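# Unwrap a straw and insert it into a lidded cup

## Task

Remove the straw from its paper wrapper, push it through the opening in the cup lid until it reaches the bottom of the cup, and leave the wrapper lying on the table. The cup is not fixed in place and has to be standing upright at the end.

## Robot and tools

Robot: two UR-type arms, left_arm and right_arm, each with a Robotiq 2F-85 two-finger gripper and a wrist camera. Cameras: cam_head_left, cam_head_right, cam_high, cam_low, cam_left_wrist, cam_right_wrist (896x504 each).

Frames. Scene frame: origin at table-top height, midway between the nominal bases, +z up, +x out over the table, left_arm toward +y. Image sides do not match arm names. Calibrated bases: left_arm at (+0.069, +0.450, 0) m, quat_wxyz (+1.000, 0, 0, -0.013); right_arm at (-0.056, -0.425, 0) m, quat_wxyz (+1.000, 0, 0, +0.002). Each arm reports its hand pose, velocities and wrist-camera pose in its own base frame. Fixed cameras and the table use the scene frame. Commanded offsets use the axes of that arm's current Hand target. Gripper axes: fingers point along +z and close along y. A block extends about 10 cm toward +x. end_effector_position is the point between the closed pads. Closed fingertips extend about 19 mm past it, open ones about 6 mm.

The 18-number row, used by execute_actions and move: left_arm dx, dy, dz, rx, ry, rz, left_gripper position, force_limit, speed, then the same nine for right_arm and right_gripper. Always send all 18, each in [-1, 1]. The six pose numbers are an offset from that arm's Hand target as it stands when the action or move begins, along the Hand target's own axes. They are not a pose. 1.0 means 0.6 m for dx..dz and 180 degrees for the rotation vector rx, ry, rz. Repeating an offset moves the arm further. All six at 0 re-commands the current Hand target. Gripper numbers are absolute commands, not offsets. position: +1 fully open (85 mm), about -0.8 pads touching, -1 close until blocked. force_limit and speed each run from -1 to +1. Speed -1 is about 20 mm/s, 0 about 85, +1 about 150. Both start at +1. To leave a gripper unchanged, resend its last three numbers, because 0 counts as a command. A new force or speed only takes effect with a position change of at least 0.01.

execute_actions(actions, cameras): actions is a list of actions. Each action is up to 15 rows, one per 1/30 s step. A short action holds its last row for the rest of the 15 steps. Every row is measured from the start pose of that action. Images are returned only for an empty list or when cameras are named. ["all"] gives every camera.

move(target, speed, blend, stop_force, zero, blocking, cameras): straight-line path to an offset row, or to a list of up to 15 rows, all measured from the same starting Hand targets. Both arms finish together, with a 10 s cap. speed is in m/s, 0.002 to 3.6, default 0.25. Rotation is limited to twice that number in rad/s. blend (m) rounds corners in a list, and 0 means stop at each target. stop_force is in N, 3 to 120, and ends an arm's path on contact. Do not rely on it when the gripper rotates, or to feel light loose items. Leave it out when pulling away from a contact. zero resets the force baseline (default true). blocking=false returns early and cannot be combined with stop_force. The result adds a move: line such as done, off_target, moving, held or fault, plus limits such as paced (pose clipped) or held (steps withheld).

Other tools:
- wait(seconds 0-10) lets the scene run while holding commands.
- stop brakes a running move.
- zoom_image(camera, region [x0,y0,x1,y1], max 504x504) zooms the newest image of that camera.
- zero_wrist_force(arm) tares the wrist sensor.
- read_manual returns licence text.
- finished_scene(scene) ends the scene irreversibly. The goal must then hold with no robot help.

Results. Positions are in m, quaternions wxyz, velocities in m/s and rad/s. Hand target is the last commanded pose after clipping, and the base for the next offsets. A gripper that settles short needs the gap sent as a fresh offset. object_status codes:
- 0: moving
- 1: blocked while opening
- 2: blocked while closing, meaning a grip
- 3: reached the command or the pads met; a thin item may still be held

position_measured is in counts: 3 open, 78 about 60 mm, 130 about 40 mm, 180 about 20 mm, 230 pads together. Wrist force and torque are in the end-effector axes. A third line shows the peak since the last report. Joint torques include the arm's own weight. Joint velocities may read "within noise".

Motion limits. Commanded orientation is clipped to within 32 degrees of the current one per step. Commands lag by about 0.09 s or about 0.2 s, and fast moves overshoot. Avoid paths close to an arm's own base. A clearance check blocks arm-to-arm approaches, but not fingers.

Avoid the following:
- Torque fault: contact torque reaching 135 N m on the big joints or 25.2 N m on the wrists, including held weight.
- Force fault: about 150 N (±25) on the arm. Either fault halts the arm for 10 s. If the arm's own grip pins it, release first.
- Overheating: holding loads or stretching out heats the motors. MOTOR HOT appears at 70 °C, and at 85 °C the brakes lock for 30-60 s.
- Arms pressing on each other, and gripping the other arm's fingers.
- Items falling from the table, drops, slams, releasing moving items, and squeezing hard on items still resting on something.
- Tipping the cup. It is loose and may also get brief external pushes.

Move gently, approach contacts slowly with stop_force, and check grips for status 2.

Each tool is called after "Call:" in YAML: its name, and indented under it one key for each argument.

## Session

Call:
execute_actions:
  actions: []

Call:
zoom_image:
  camera: "cam_head_left"
  region: [200, 200, 600, 424]

Call:
zoom_image:
  camera: "cam_high"
  region: [300, 100, 600, 400]

Scene clock: 0.00 s.
left_arm: end_effector_position=(+0.9060, -0.2097, +0.2837) position_measured=3 object_status=3 end_effector_quat_wxyz=(-0.162, -0.529, +0.642, -0.530) | right_arm: end_effector_position=(+0.2966, +0.2834, +0.3434) position_measured=3 object_status=3 end_effector_quat_wxyz=(-0.064, +0.759, +0.482, +0.433)
Joint positions: left_arm=[-0.153 -0.565 0.784 -2.683 -2.479 -1.991] | right_arm=[4.646 -0.768 -2.431 -0.782 0.976 3.282]
Joint velocities: within noise
Joint torques (N m): no reading
Wrist force (N): no reading
Wrist torque (N m): no reading
Wrist force, peak (N): no reading
Hand target: left_arm +0.9060, -0.2097, +0.2837; -0.162, -0.529, +0.642, -0.530 | right_arm +0.2966, +0.2834, +0.3434; -0.064, +0.759, +0.482, +0.433
Tool commands: left_gripper/position=+1.0 left_gripper/force_limit=+1.0 left_gripper/speed=+1.0 right_gripper/position=+1.0 right_gripper/force_limit=+1.0 right_gripper/speed=+1.0

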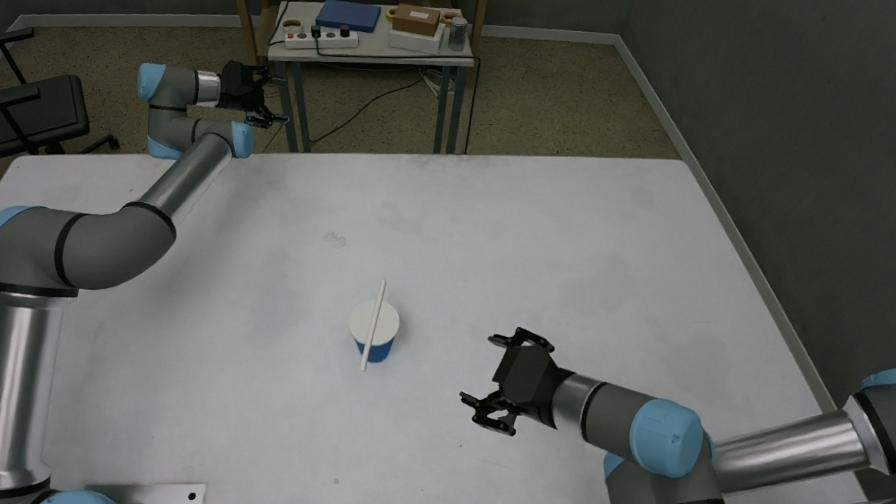

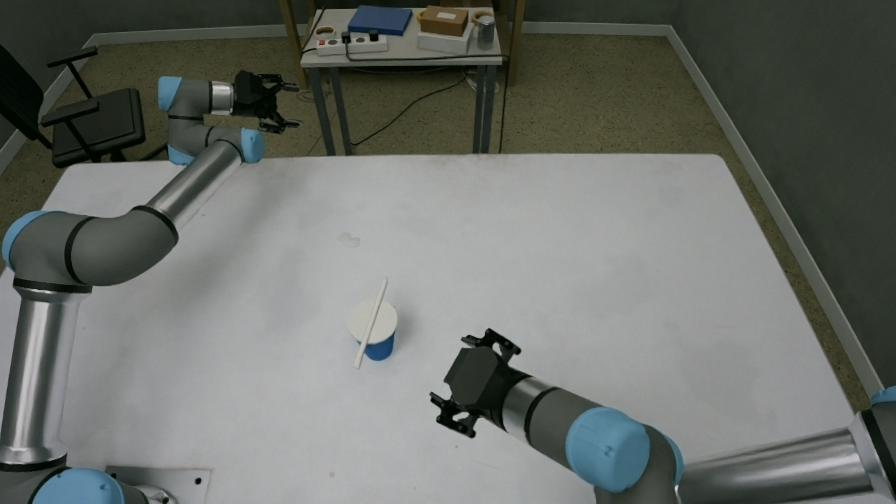

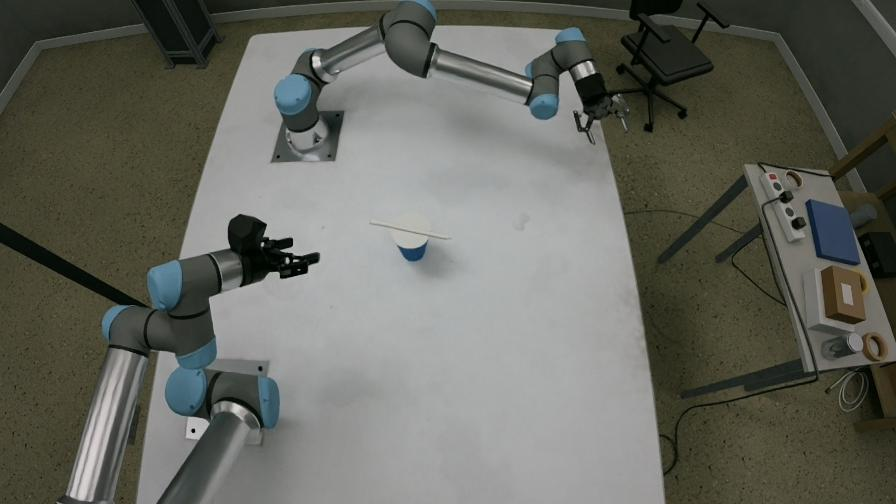

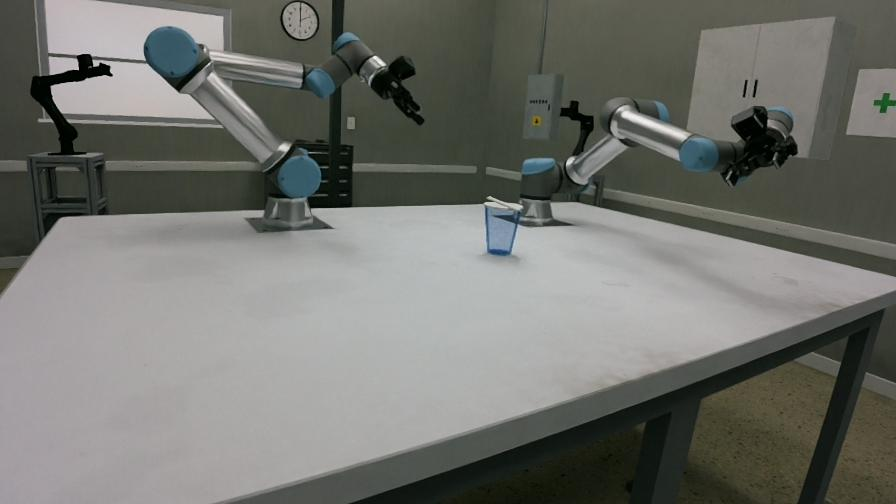

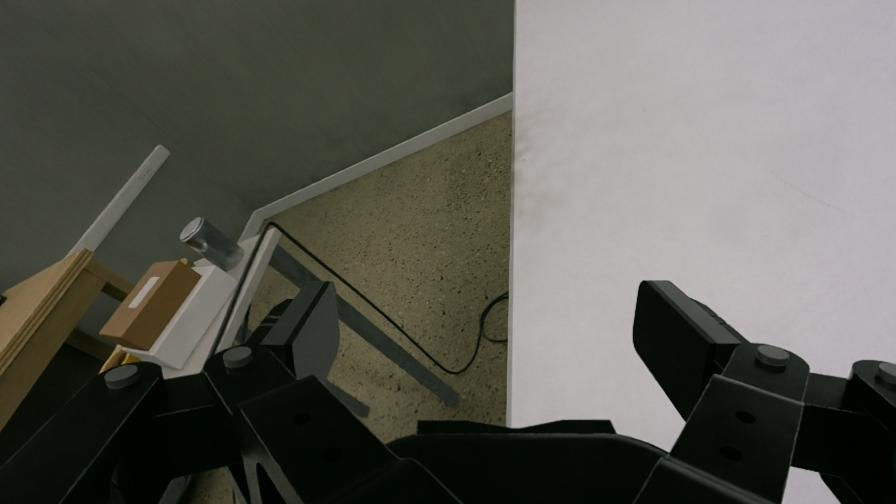

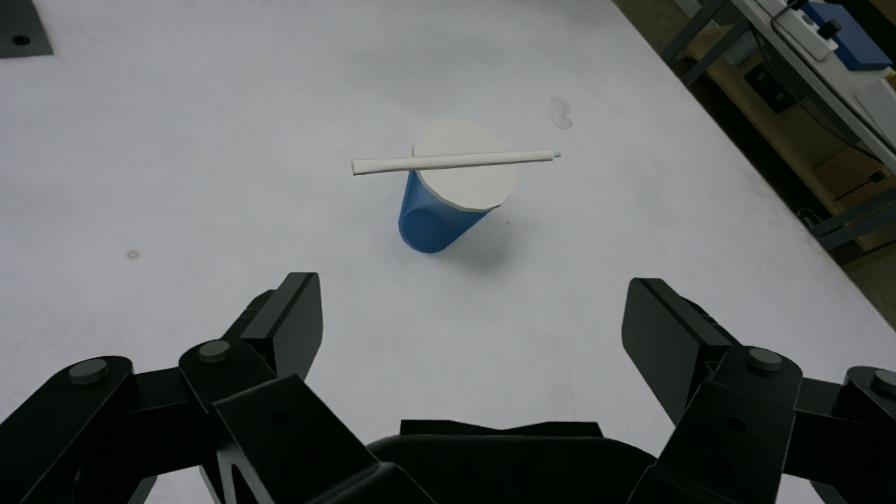

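Scaled by 1.260 from the camera's 896x504 image, which has a finer 1280x720 frame.

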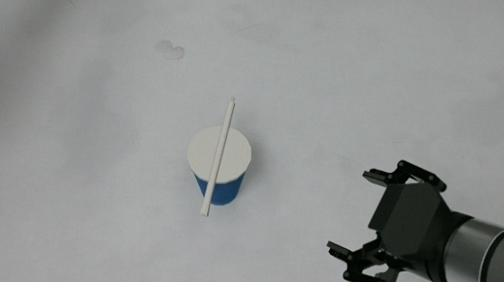

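Scaled by 1.680 from the camera's 896x504 image, which has a finer 1280x720 frame.

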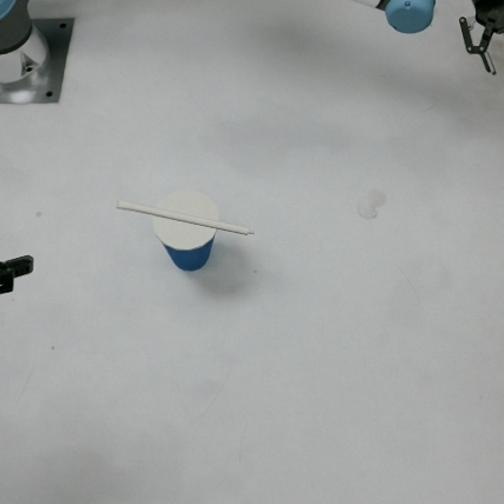

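Call:
move:
  target: [0.3618,0.7153,0.1397,0.0736,-0.4022,-0.4251,-0.2,-0.6,0,0.0648,-0.0953,0.4133,0.3135,-0.0895,-0.5136,-0.2,0.5,0]
  speed: 0.35
  cameras: ["cam_left_wrist","cam_right_wrist","cam_low"]

Call:
zoom_image:
  camera: "cam_left_wrist"
  region: [320, 180, 620, 440]

Call:
zoom_image:
  camera: "cam_right_wrist"
  region: [320, 180, 620, 440]

Scene clock: 70.70 s.
left_arm: end_effector_position=(+0.5547, -0.4056, +0.2135) position_measured=154 object_status=3 end_effector_quat_wxyz=(+0.030, +0.969, -0.223, +0.102) | right_arm: end_effector_position=(+0.3861, +0.4351, +0.2251) position_measured=154 object_status=3 end_effector_quat_wxyz=(-0.013, +0.269, +0.959, +0.090)
Joint positions: left_arm=[-0.854 -1.218 1.52 -2.074 -1.5 -3.535] | right_arm=[4.186 -1.704 -1.755 -1.086 1.641 1.597]
Joint torques (N m): left_arm=[4.98 -47.89 -14.94 -1.61 1.41 -1.62] | right_arm=[-10.51 39.47 18.75 3.92 1.48 0.14]
Wrist force (N): left_arm=[0.1 0.7 -1.3] | right_arm=[-1.7 -0.9 0.7]
Wrist torque (N m): left_arm=[0.28 0.15 -0.05] | right_arm=[-0.21 0.12 0.02]
Wrist force, peak (N): left_arm=[-4.3 12.5 -0.4] | right_arm=[0.0 1.8 6.9]
Hand target: left_arm +0.5546, -0.4055, +0.2135; +0.030, +0.969, -0.223, +0.102 (not the last commanded pose) | right_arm +0.3862, +0.4350, +0.2251; -0.013, +0.269, +0.959, +0.090 (not the last commanded pose)
Off the commanded pose: left_arm 0.080 m, 18 deg | right_arm 0.045 m, 19 deg.
move: held (left_arm, right_arm; a check stopped the path); limits=held
pose unreachable (left arm): on one or more control steps of this call, first in action 0 (counted from 0), this arm could not follow its commanded pose, so it was not sent that pose on those steps. It may still have moved: this result reports where it is.
cause: moving toward the commanded pose would bring a part of the arm too close to another arm (a part of this arm just beyond joint 3 (elbow) and the right arm's gripper, at the place that arm was heading or pushing toward when its own hold began).
pose unreachable (right arm): on one or more control steps of this call, first in action 0 (counted from 0), this arm could not follow its commanded pose, so it was not sent that pose on those steps. It may still have moved: this result reports where it is.
cause: moving toward the commanded pose would bring a part of the arm too close to another arm (this arm's gripper and a part of the left arm just beyond its joint 3 (elbow), along the way the arms are being sent, or toward where that arm still pushes).
Images, in order (width x height): cam_low 896x504, cam_left_wrist 896x504, cam_right_wrist 896x504.

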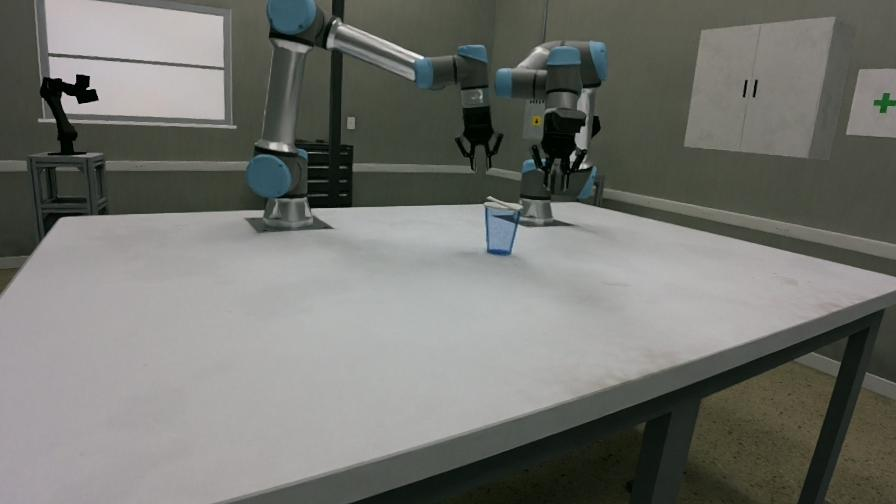

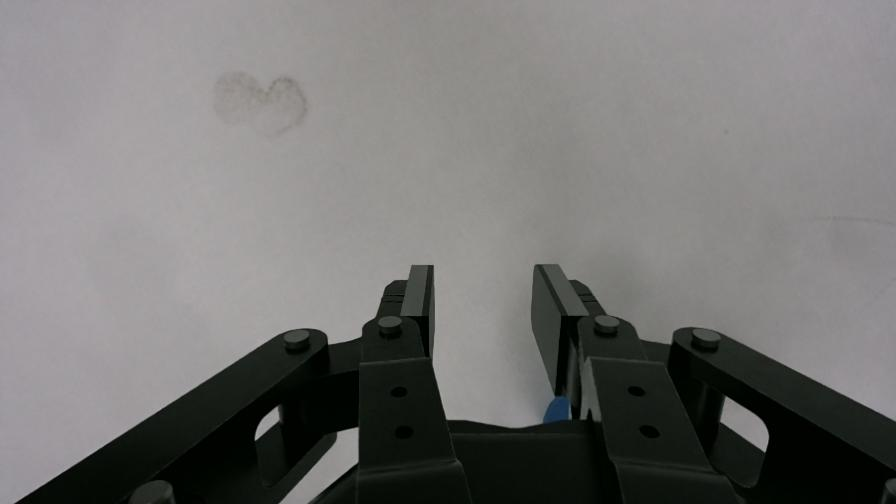

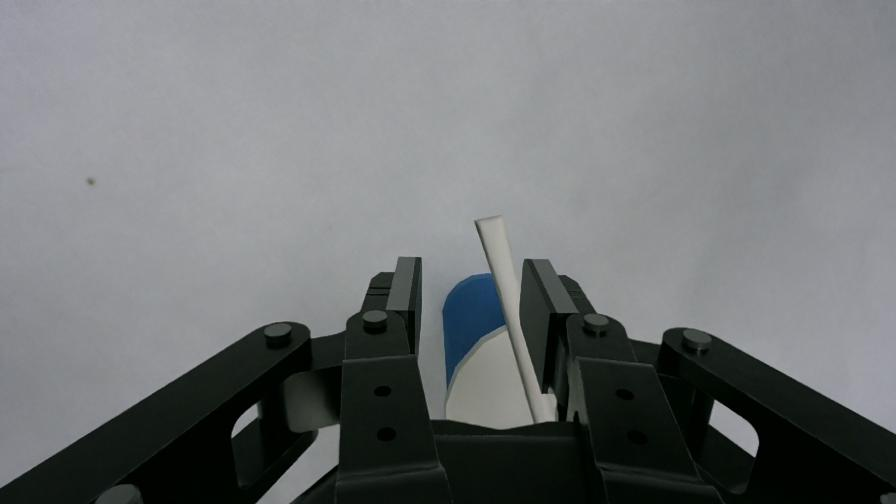

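Scaled by 1.680 from the camera's 896x504 image, which has a finer 1280x720 frame.

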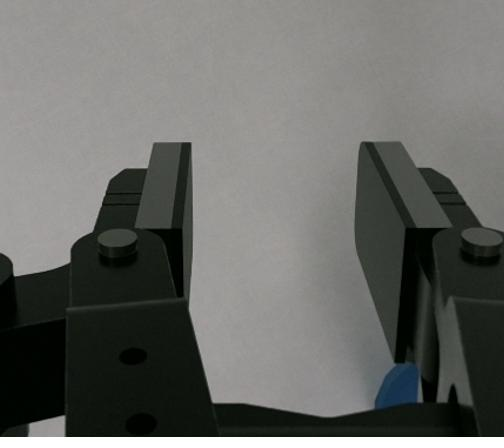

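Scaled by 1.680 from the camera's 896x504 image, which has a finer 1280x720 frame.

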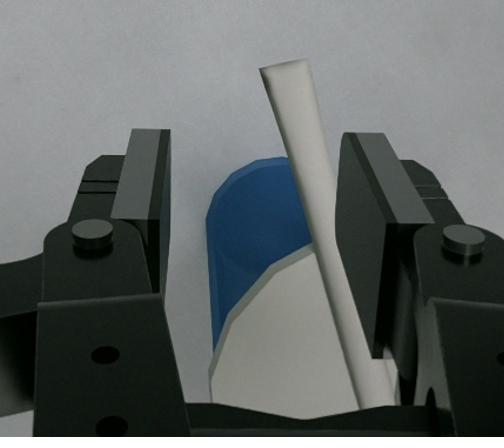

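Call:
move:
  target:
    - [0,0,0,0,0,0,-0.2,-0.6,0,-0.0028,0.0555,0.0518,0.0558,-0.0157,-0.0902,-0.2,0.5,0]
    - [-0.0783,0.1088,0.0077,0.0115,-0.0668,-0.0697,-0.2,-0.6,0,-0.0028,0.0555,0.0518,0.0558,-0.0157,-0.0902,-0.2,0.5,0]
  speed: 0.25
  cameras: ["cam_left_wrist","cam_right_wrist","cam_high"]

Call:
zoom_image:
  camera: "cam_left_wrist"
  region: [320, 180, 620, 440]

Call:
zoom_image:
  camera: "cam_right_wrist"
  region: [320, 180, 620, 440]

Scene clock: 117.10 s.
left_arm: end_effector_position=(+0.5546, -0.4055, +0.2135) position_measured=154 object_status=3 end_effector_quat_wxyz=(+0.030, +0.969, -0.223, +0.102) | right_arm: end_effector_position=(+0.3886, +0.4389, +0.2220) position_measured=154 object_status=3 end_effector_quat_wxyz=(-0.012, +0.252, +0.964, +0.079)
Joint positions: left_arm=[-0.854 -1.218 1.52 -2.074 -1.5 -3.535] | right_arm=[4.188 -1.725 -1.731 -1.11 1.635 1.563]
Joint torques (N m): left_arm=[5.46 -49.53 -14.71 -1.55 1.55 -1.77] | right_arm=[-7.26 41.2 18.42 4.8 1.48 1.4]
Wrist force (N): left_arm=[0.2 0.7 -1.7] | right_arm=[-1.2 -1.2 0.8]
Wrist torque (N m): left_arm=[0.29 0.14 -0.05] | right_arm=[-0.27 0.04 0.06]
Wrist force, peak (N): left_arm=[0.1 0.8 -1.7] | right_arm=[-0.7 1.6 5.2]
Hand target: left_arm +0.5546, -0.4055, +0.2135; +0.030, +0.969, -0.223, +0.102 (not the last commanded pose) | right_arm +0.3886, +0.4389, +0.2220; -0.012, +0.252, +0.964, +0.079 (not the last commanded pose)
Off the commanded pose: left_arm 0.081 m, 18 deg | right_arm 0.040 m, 17 deg.
move: held (right_arm; a check stopped the path), off_target (left_arm; braked when a check withheld steps of right_arm); path passed 0 of 2 targets; limits=held
pose unreachable (right arm): on one or more control steps of this call, first in action 0 (counted from 0), this arm could not follow its commanded pose, so it was not sent that pose on those steps. It may still have moved: this result reports where it is.
cause: moving toward the commanded pose would bring a part of the arm too close to another arm (this arm's gripper and a part of the left arm just beyond its joint 3 (elbow), along the way the arms are being sent, or toward where that arm still pushes).
Images, in order (width x height): cam_high 896x504, cam_left_wrist 896x504, cam_right_wrist 896x504.

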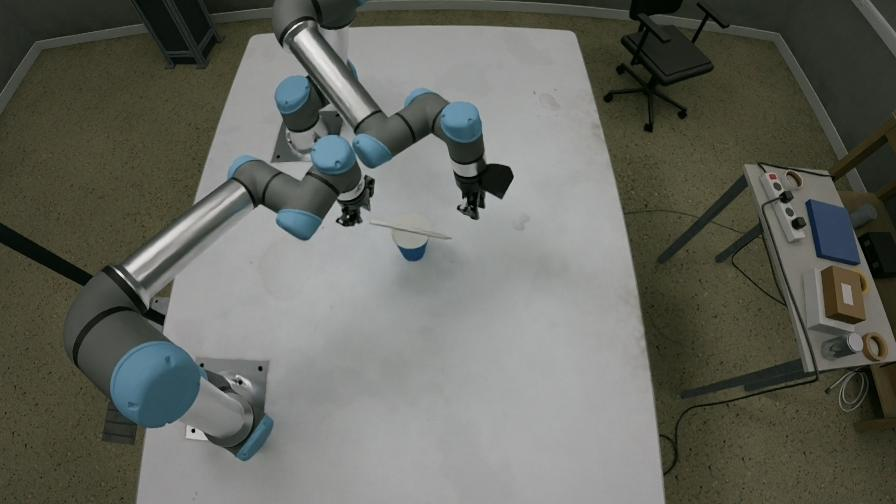

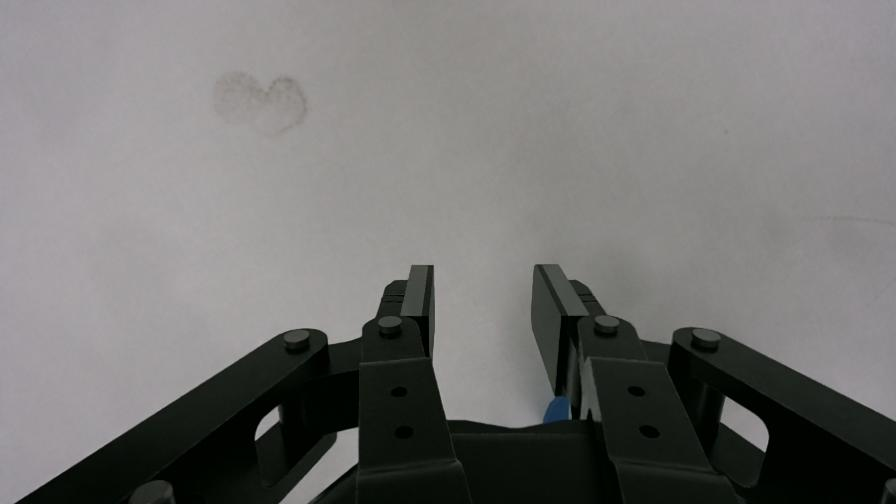

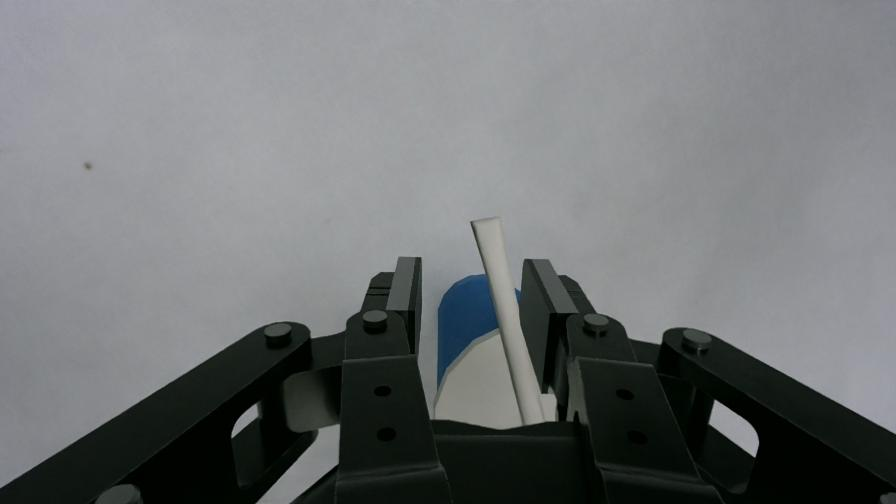

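Scaled by 1.680 from the camera's 896x504 image, which has a finer 1280x720 frame.

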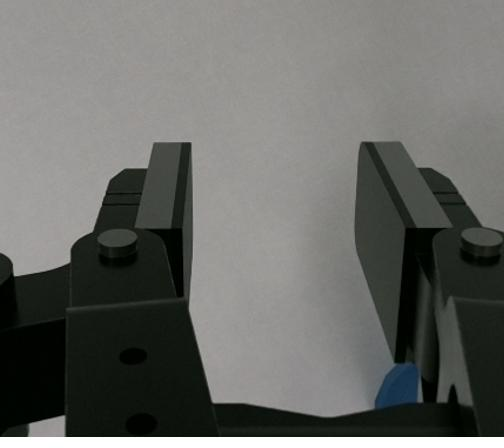

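Scaled by 1.680 from the camera's 896x504 image, which has a finer 1280x720 frame.

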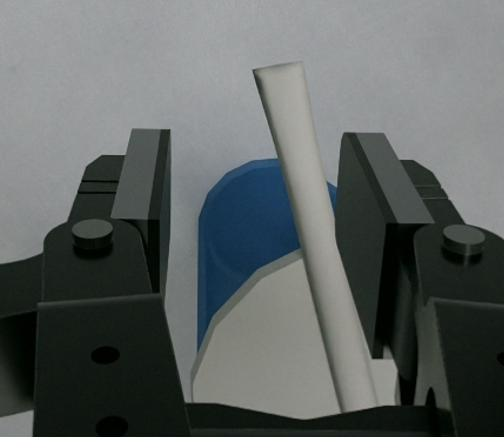

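Call:
move:
  target:
    - [-0.4693,-0.0972,-0.1307,0.0813,-0.0287,-0.7422,-0.2,-0.6,0,0,0,0,0,0,0,-0.2,0.5,0]
    - [-0.4693,-0.0972,-0.1307,0.0813,-0.0287,-0.7422,-0.2,-0.6,0,-0.0122,0.0267,0.0823,0.0502,-0.0138,-0.0892,-0.2,0.5,0]
  speed: 0.3
  cameras: ["cam_left_wrist","cam_right_wrist","cam_high"]

Call:
zoom_image:
  camera: "cam_right_wrist"
  region: [320, 180, 620, 440]

Scene clock: 197.23 s.
left_arm: end_effector_position=(+0.5354, -0.3907, +0.2148) position_measured=154 object_status=3 end_effector_quat_wxyz=(+0.029, +0.986, -0.130, +0.097) | right_arm: end_effector_position=(+0.3886, +0.4389, +0.2220) position_measured=154 object_status=3 end_effector_quat_wxyz=(-0.012, +0.252, +0.964, +0.079)
Joint positions: left_arm=[-0.868 -1.27 1.581 -2.065 -1.483 -3.74] | right_arm=[4.188 -1.725 -1.731 -1.11 1.635 1.563]
Joint torques (N m): left_arm=[-0.82 -25.94 -36.19 -5.12 -0.68 -1.56] | right_arm=[-13.11 39.44 19.48 4.75 1.37 1.41]
Wrist force (N): left_arm=[0.1 1.0 -1.8] | right_arm=[-1.4 -0.8 0.6]
Wrist torque (N m): left_arm=[0.32 0.14 -0.06] | right_arm=[-0.19 0.08 0.06]
Wrist force, peak (N): left_arm=[-1.7 0.4 -4.2] | right_arm=[-1.9 -1.2 0.7]
Hand target: left_arm +0.5354, -0.3907, +0.2148; +0.029, +0.986, -0.130, +0.097 (not the last commanded pose) | right_arm +0.3886, +0.4389, +0.2220; -0.012, +0.252, +0.964, +0.079 (not the last commanded pose)
Off the commanded pose: left_arm 0.274 m, 124 deg | right_arm 0.052 m, 19 deg.
move: held (left_arm; a check stopped the path), off_target (right_arm; braked when a check withheld steps of left_arm); path passed 0 of 2 targets; limits=held
pose unreachable (left arm): on one or more control steps of this call, first in action 0 (counted from 0), this arm could not follow its commanded pose, so it was not sent that pose on those steps. It may still have moved: this result reports where it is.
cause: moving toward the commanded pose would bring a part of the arm too close to another arm (a part of this arm just beyond joint 3 (elbow) and a part of the right arm just beyond its joint 5 (wrist 2), at the place that arm is still heading or pushing toward).
Images, in order (width x height): cam_high 896x504, cam_left_wrist 896x504, cam_right_wrist 896x504.

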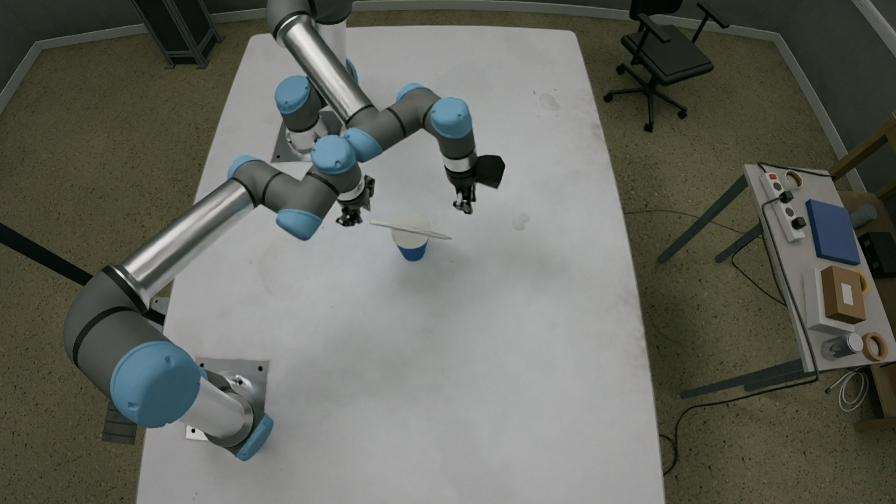

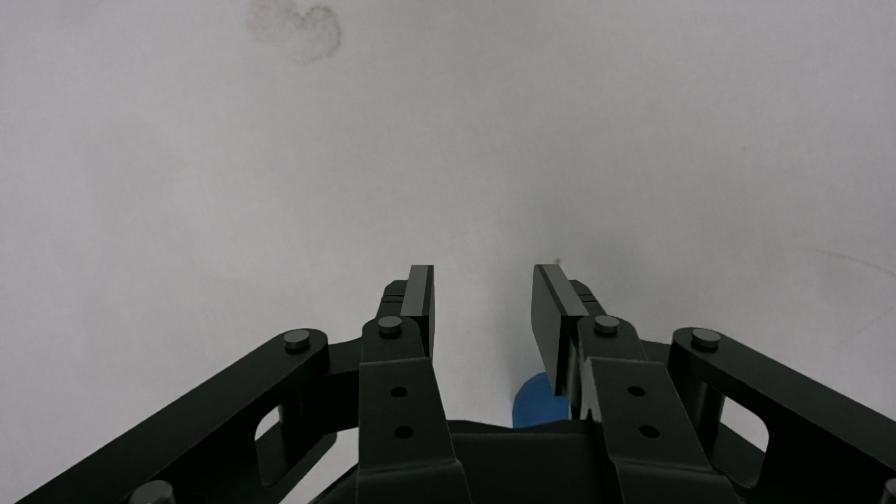

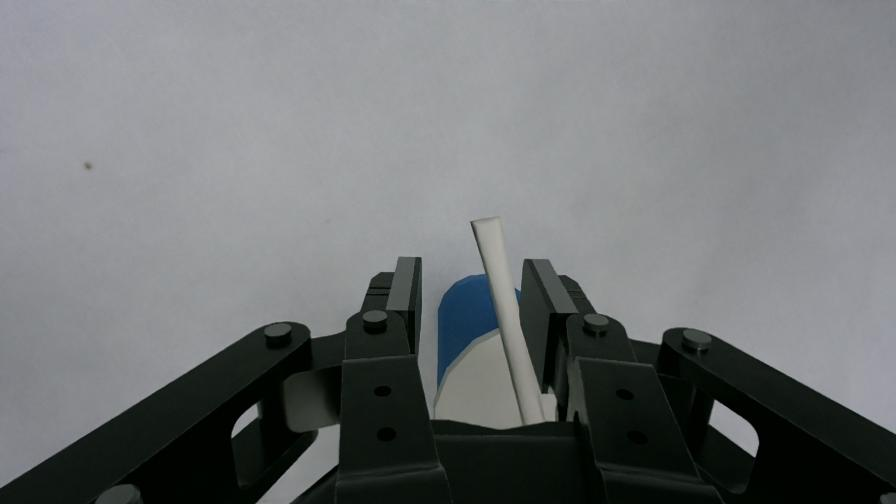

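Scaled by 1.680 from the camera's 896x504 image, which has a finer 1280x720 frame.

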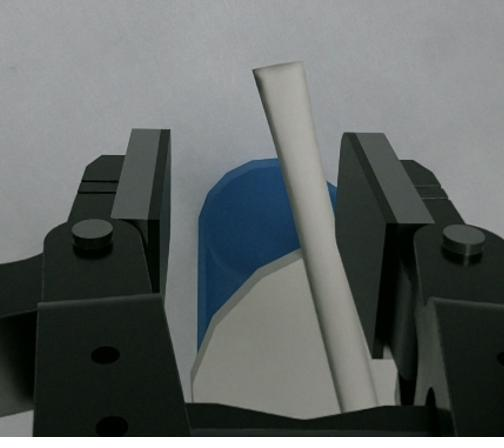

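Call:
move:
  target:
    - [0,0,0,0,0,0,-0.2,-0.6,0,-0.0726,-0.2989,-0.0489,0,0,0,-0.2,0.5,0]
    - [-0.2215,-0.4237,-0.2377,0.0746,-0.026,-0.6826,-0.2,-0.6,0,-0.0726,-0.2989,-0.0489,0,0,0,-0.2,0.5,0]
    - [-0.2215,-0.4237,-0.2377,0.0746,-0.026,-0.6826,-0.2,-0.6,0,-0.0122,0.0267,0.0823,0.0502,-0.0138,-0.0892,-0.2,0.5,0]
  speed: 0.35
  blend: [0.02,0.02,0]
  cameras: ["cam_right_wrist","cam_high"]

Call:
zoom_image:
  camera: "cam_right_wrist"
  region: [320, 180, 620, 440]

Scene clock: 221.67 s.
left_arm: end_effector_position=(+0.4496, -0.1005, +0.3199) position_measured=154 object_status=3 end_effector_quat_wxyz=(+0.000, +0.585, +0.811, +0.000) | right_arm: end_effector_position=(+0.4037, +0.4569, +0.1752) position_measured=154 object_status=3 end_effector_quat_wxyz=(+0.001, +0.115, +0.993, -0.002)
Joint positions: left_arm=[-0.514 -1.691 1.71 -1.59 -1.571 -5.547] | right_arm=[4.21 -1.876 -1.618 -1.221 1.568 1.3]
Joint torques (N m): left_arm=[3.4 -9.57 -14.81 -3.55 1.04 -1.87] | right_arm=[-11.52 23.8 30.99 2.9 0.38 -0.53]
Wrist force (N): left_arm=[-0.2 1.1 -2.2] | right_arm=[-1.5 -0.6 0.5]
Wrist torque (N m): left_arm=[0.35 0.17 -0.15] | right_arm=[-0.15 0.06 0.04]
Wrist force, peak (N): left_arm=[1.1 0.8 -2.6] | right_arm=[-2.3 -5.0 -0.7]
Hand target: left_arm +0.4496, -0.1005, +0.3199; +0.000, +0.585, +0.811, +0.000 | right_arm +0.4037, +0.4569, +0.1752; +0.001, +0.115, +0.993, -0.002
Off the commanded pose: left_arm 0.000 m, 0 deg | right_arm 0.000 m, 0 deg.
move: done
Images, in order (width x height): cam_high 896x504, cam_right_wrist 896x504.

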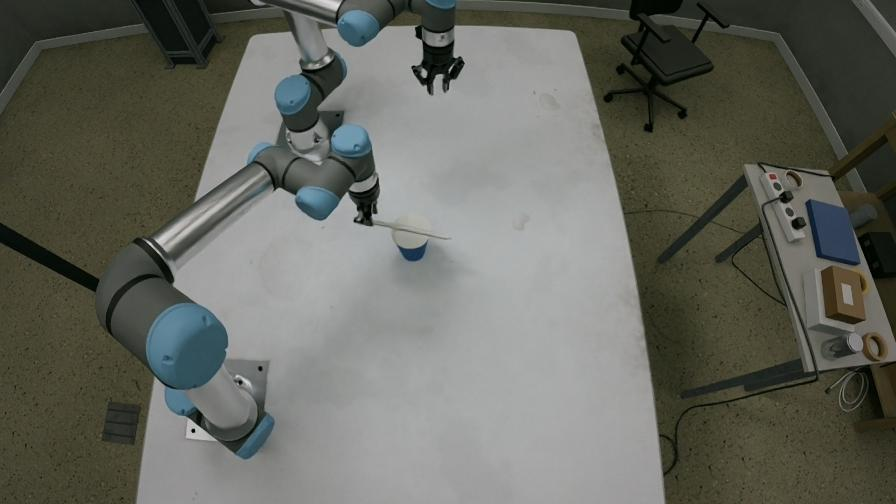

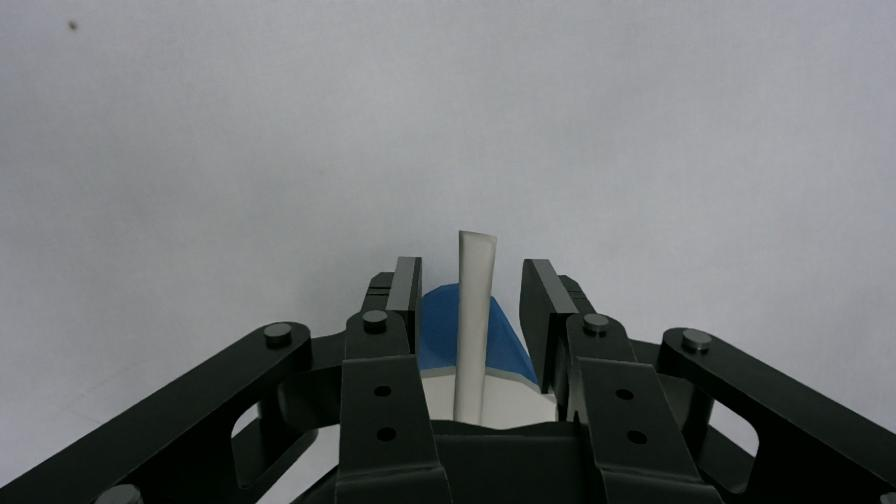

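Scaled by 1.680 from the camera's 896x504 image, which has a finer 1280x720 frame.

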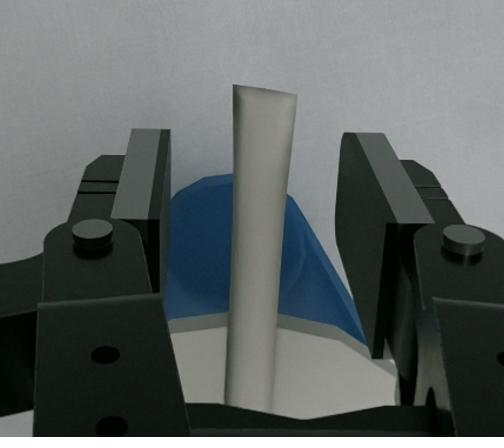

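Call:
move:
  target:
    - [0,0,0,0,0,0,-0.2,-0.6,0,0,0,0.0633,0,0,0,-0.2,0.5,0]
    - [0,0,0,0,0,0,-0.2,-0.6,0,0,0,0.0633,0,0,0,-1,0.5,-1]
    - [0,0,0,0,0,0,-0.2,-0.6,0,0,0,-0.0917,0,0,0,-1,0.5,-1]
    - [-0.1277,-0.2737,0.15,0,0,0,-0.2,-0.6,0,-0.2223,-0.0957,-0.0917,0,0,-0.667,-1,0.5,-1]
  speed: [0.15,0.15,0.12,0.3]
  blend: [0,0,0.02,0]
  cameras: ["cam_right_wrist","cam_left_wrist","cam_high","cam_low"]

Call:
zoom_image:
  camera: "cam_left_wrist"
  region: [320, 180, 620, 440]

Scene clock: 250.33 s.
left_arm: end_effector_position=(+0.3179, -0.2251, +0.2299) position_measured=154 object_status=3 end_effector_quat_wxyz=(+0.000, +0.585, +0.811, +0.000) | right_arm: end_effector_position=(+0.5204, +0.3706, +0.2305) position_measured=225 object_status=2 end_effector_quat_wxyz=(+0.001, +0.803, -0.596, +0.001)
Joint positions: left_arm=[-0.965 -1.849 2.066 -1.787 -1.571 -5.999] | right_arm=[3.972 -1.908 -1.428 -1.378 1.568 -1.034]
Joint torques (N m): left_arm=[3.89 -10.79 -37.69 -1.02 1.2 2.02] | right_arm=[12.43 47.8 19 2.52 0.83 -1.16]
Wrist force (N): left_arm=[0.0 0.9 -1.9] | right_arm=[-1.9 -1.1 0.8]
Wrist torque (N m): left_arm=[0.32 0.14 -0.08] | right_arm=[-0.15 0.10 0.01]
Wrist force, peak (N): left_arm=[0.5 1.6 -2.4] | right_arm=[-1.6 -0.7 3.1]
Hand target: left_arm +0.3180, -0.2251, +0.2299; +0.000, +0.585, +0.811, +0.000 | right_arm +0.5204, +0.3707, +0.2306; +0.001, +0.803, -0.596, +0.001
Off the commanded pose: left_arm 0.000 m, 0 deg | right_arm 0.000 m, 0 deg.
move: done
Images, in order (width x height): cam_high 896x504, cam_low 896x504, cam_left_wrist 896x504, cam_right_wrist 896x504.

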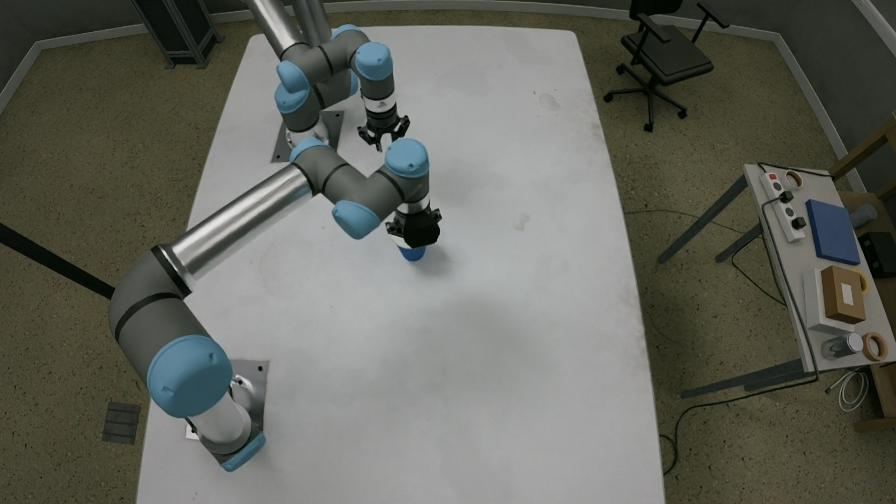

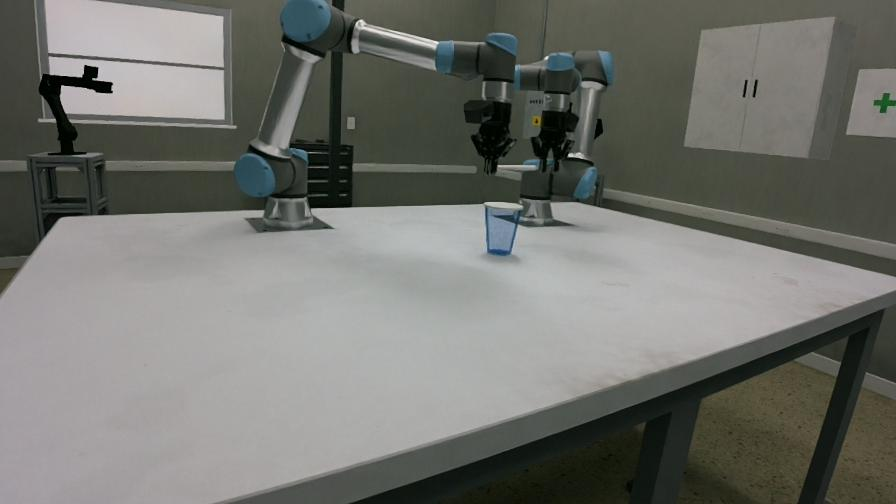

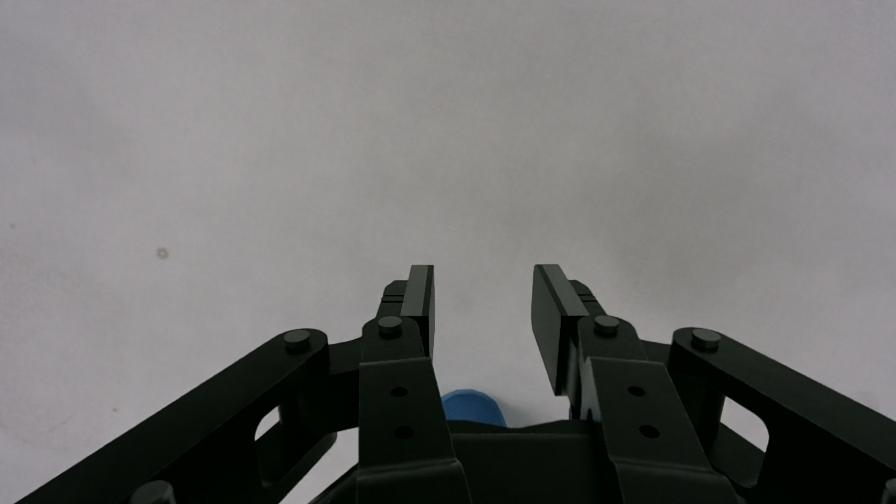

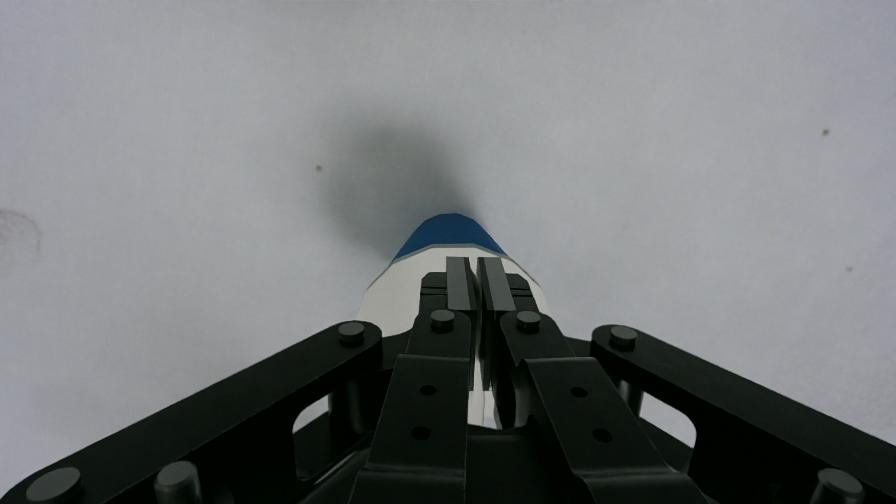

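Scaled by 1.680 from the camera's 896x504 image, which has a finer 1280x720 frame.

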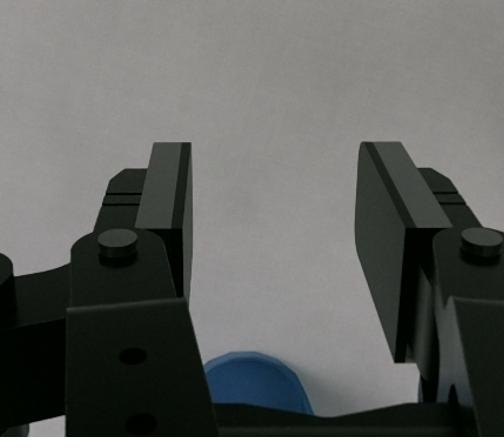

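Call:
move:
  target: [-0.1,0,0,0,0,0,-0.2,-0.6,0,0,0,0,0,0,0,-1,0.5,-1]
  speed: 0.2
  cameras: ["cam_left_wrist","cam_low"]

Call:
zoom_image:
  camera: "cam_left_wrist"
  region: [320, 180, 620, 440]

Call:
zoom_image:
  camera: "cam_low"
  region: [450, 110, 590, 210]

Scene clock: 261.83 s.
left_arm: end_effector_position=(+0.3369, -0.2820, +0.2299) position_measured=154 object_status=3 end_effector_quat_wxyz=(+0.000, +0.585, +0.811, +0.000) | right_arm: end_effector_position=(+0.5204, +0.3707, +0.2306) position_measured=225 object_status=2 end_effector_quat_wxyz=(+0.001, +0.803, -0.596, +0.001)
Joint positions: left_arm=[-1.005 -1.716 1.963 -1.819 -1.571 -6.039] | right_arm=[3.972 -1.908 -1.428 -1.378 1.568 -1.034]
Joint torques (N m): left_arm=[5.58 -12.65 -21.35 -1.08 1.01 2.18] | right_arm=[12.93 48.32 18.6 3.97 -0.66 -1.03]
Wrist force (N): left_arm=[-0.3 0.8 -2.1] | right_arm=[-2.0 -0.9 0.7]
Wrist torque (N m): left_arm=[0.30 0.18 -0.07] | right_arm=[-0.11 0.11 0.03]
Wrist force, peak (N): left_arm=[-2.5 0.9 -2.4] | right_arm=[-2.4 -1.1 0.9]
Hand target: left_arm +0.3369, -0.2820, +0.2299; +0.000, +0.585, +0.811, +0.000 | right_arm +0.5204, +0.3707, +0.2306; +0.001, +0.803, -0.596, +0.001
Off the commanded pose: left_arm 0.000 m, 0 deg | right_arm 0.000 m, 0 deg.
move: done
Images, in order (width x height): cam_low 896x504, cam_left_wrist 896x504.

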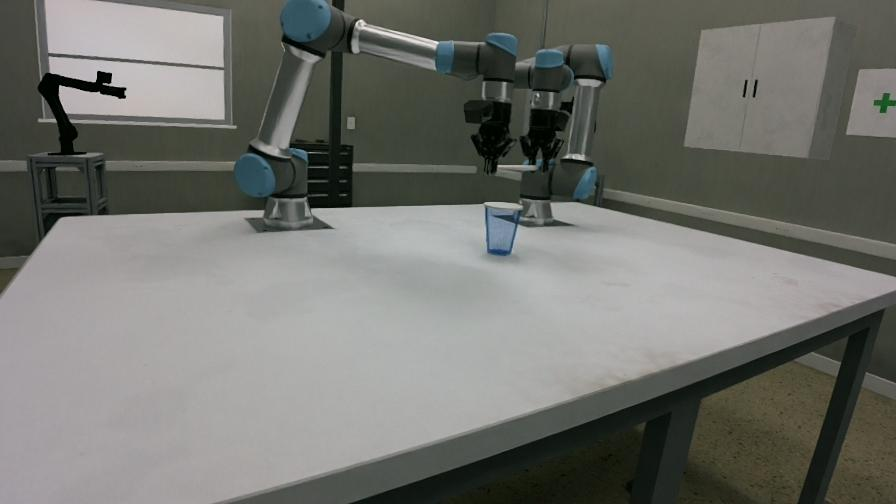

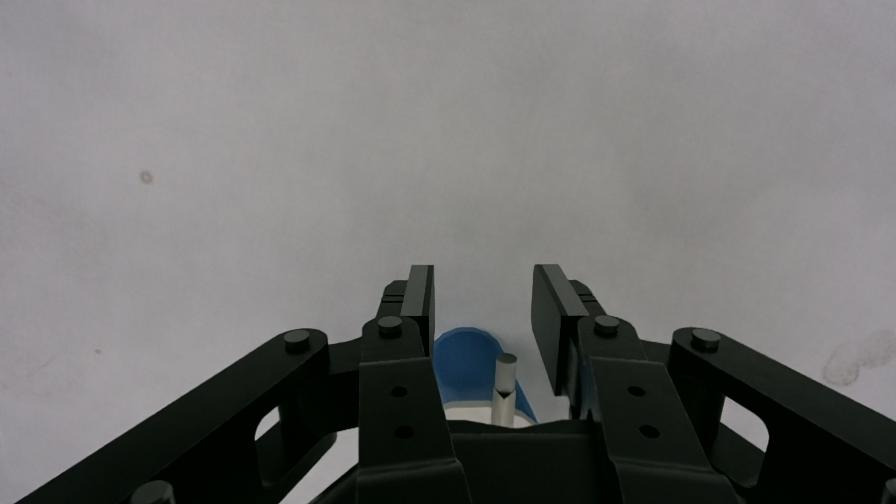

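Scaled by 1.680 from the camera's 896x504 image, which has a finer 1280x720 frame.

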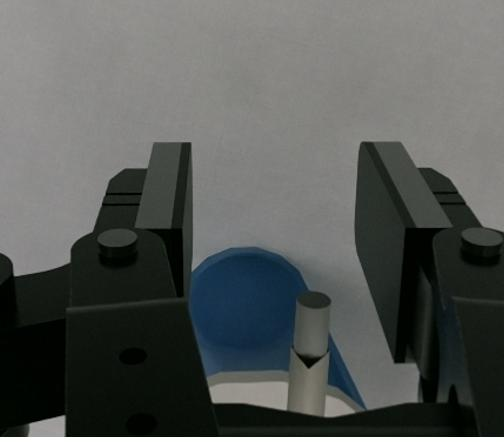

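Scaled by 3.600 from the camera's 896x504 image, which has a finer 1280x720 frame.

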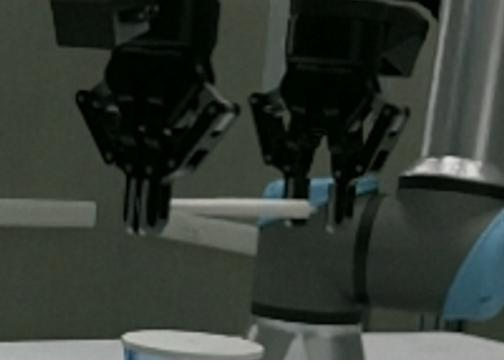

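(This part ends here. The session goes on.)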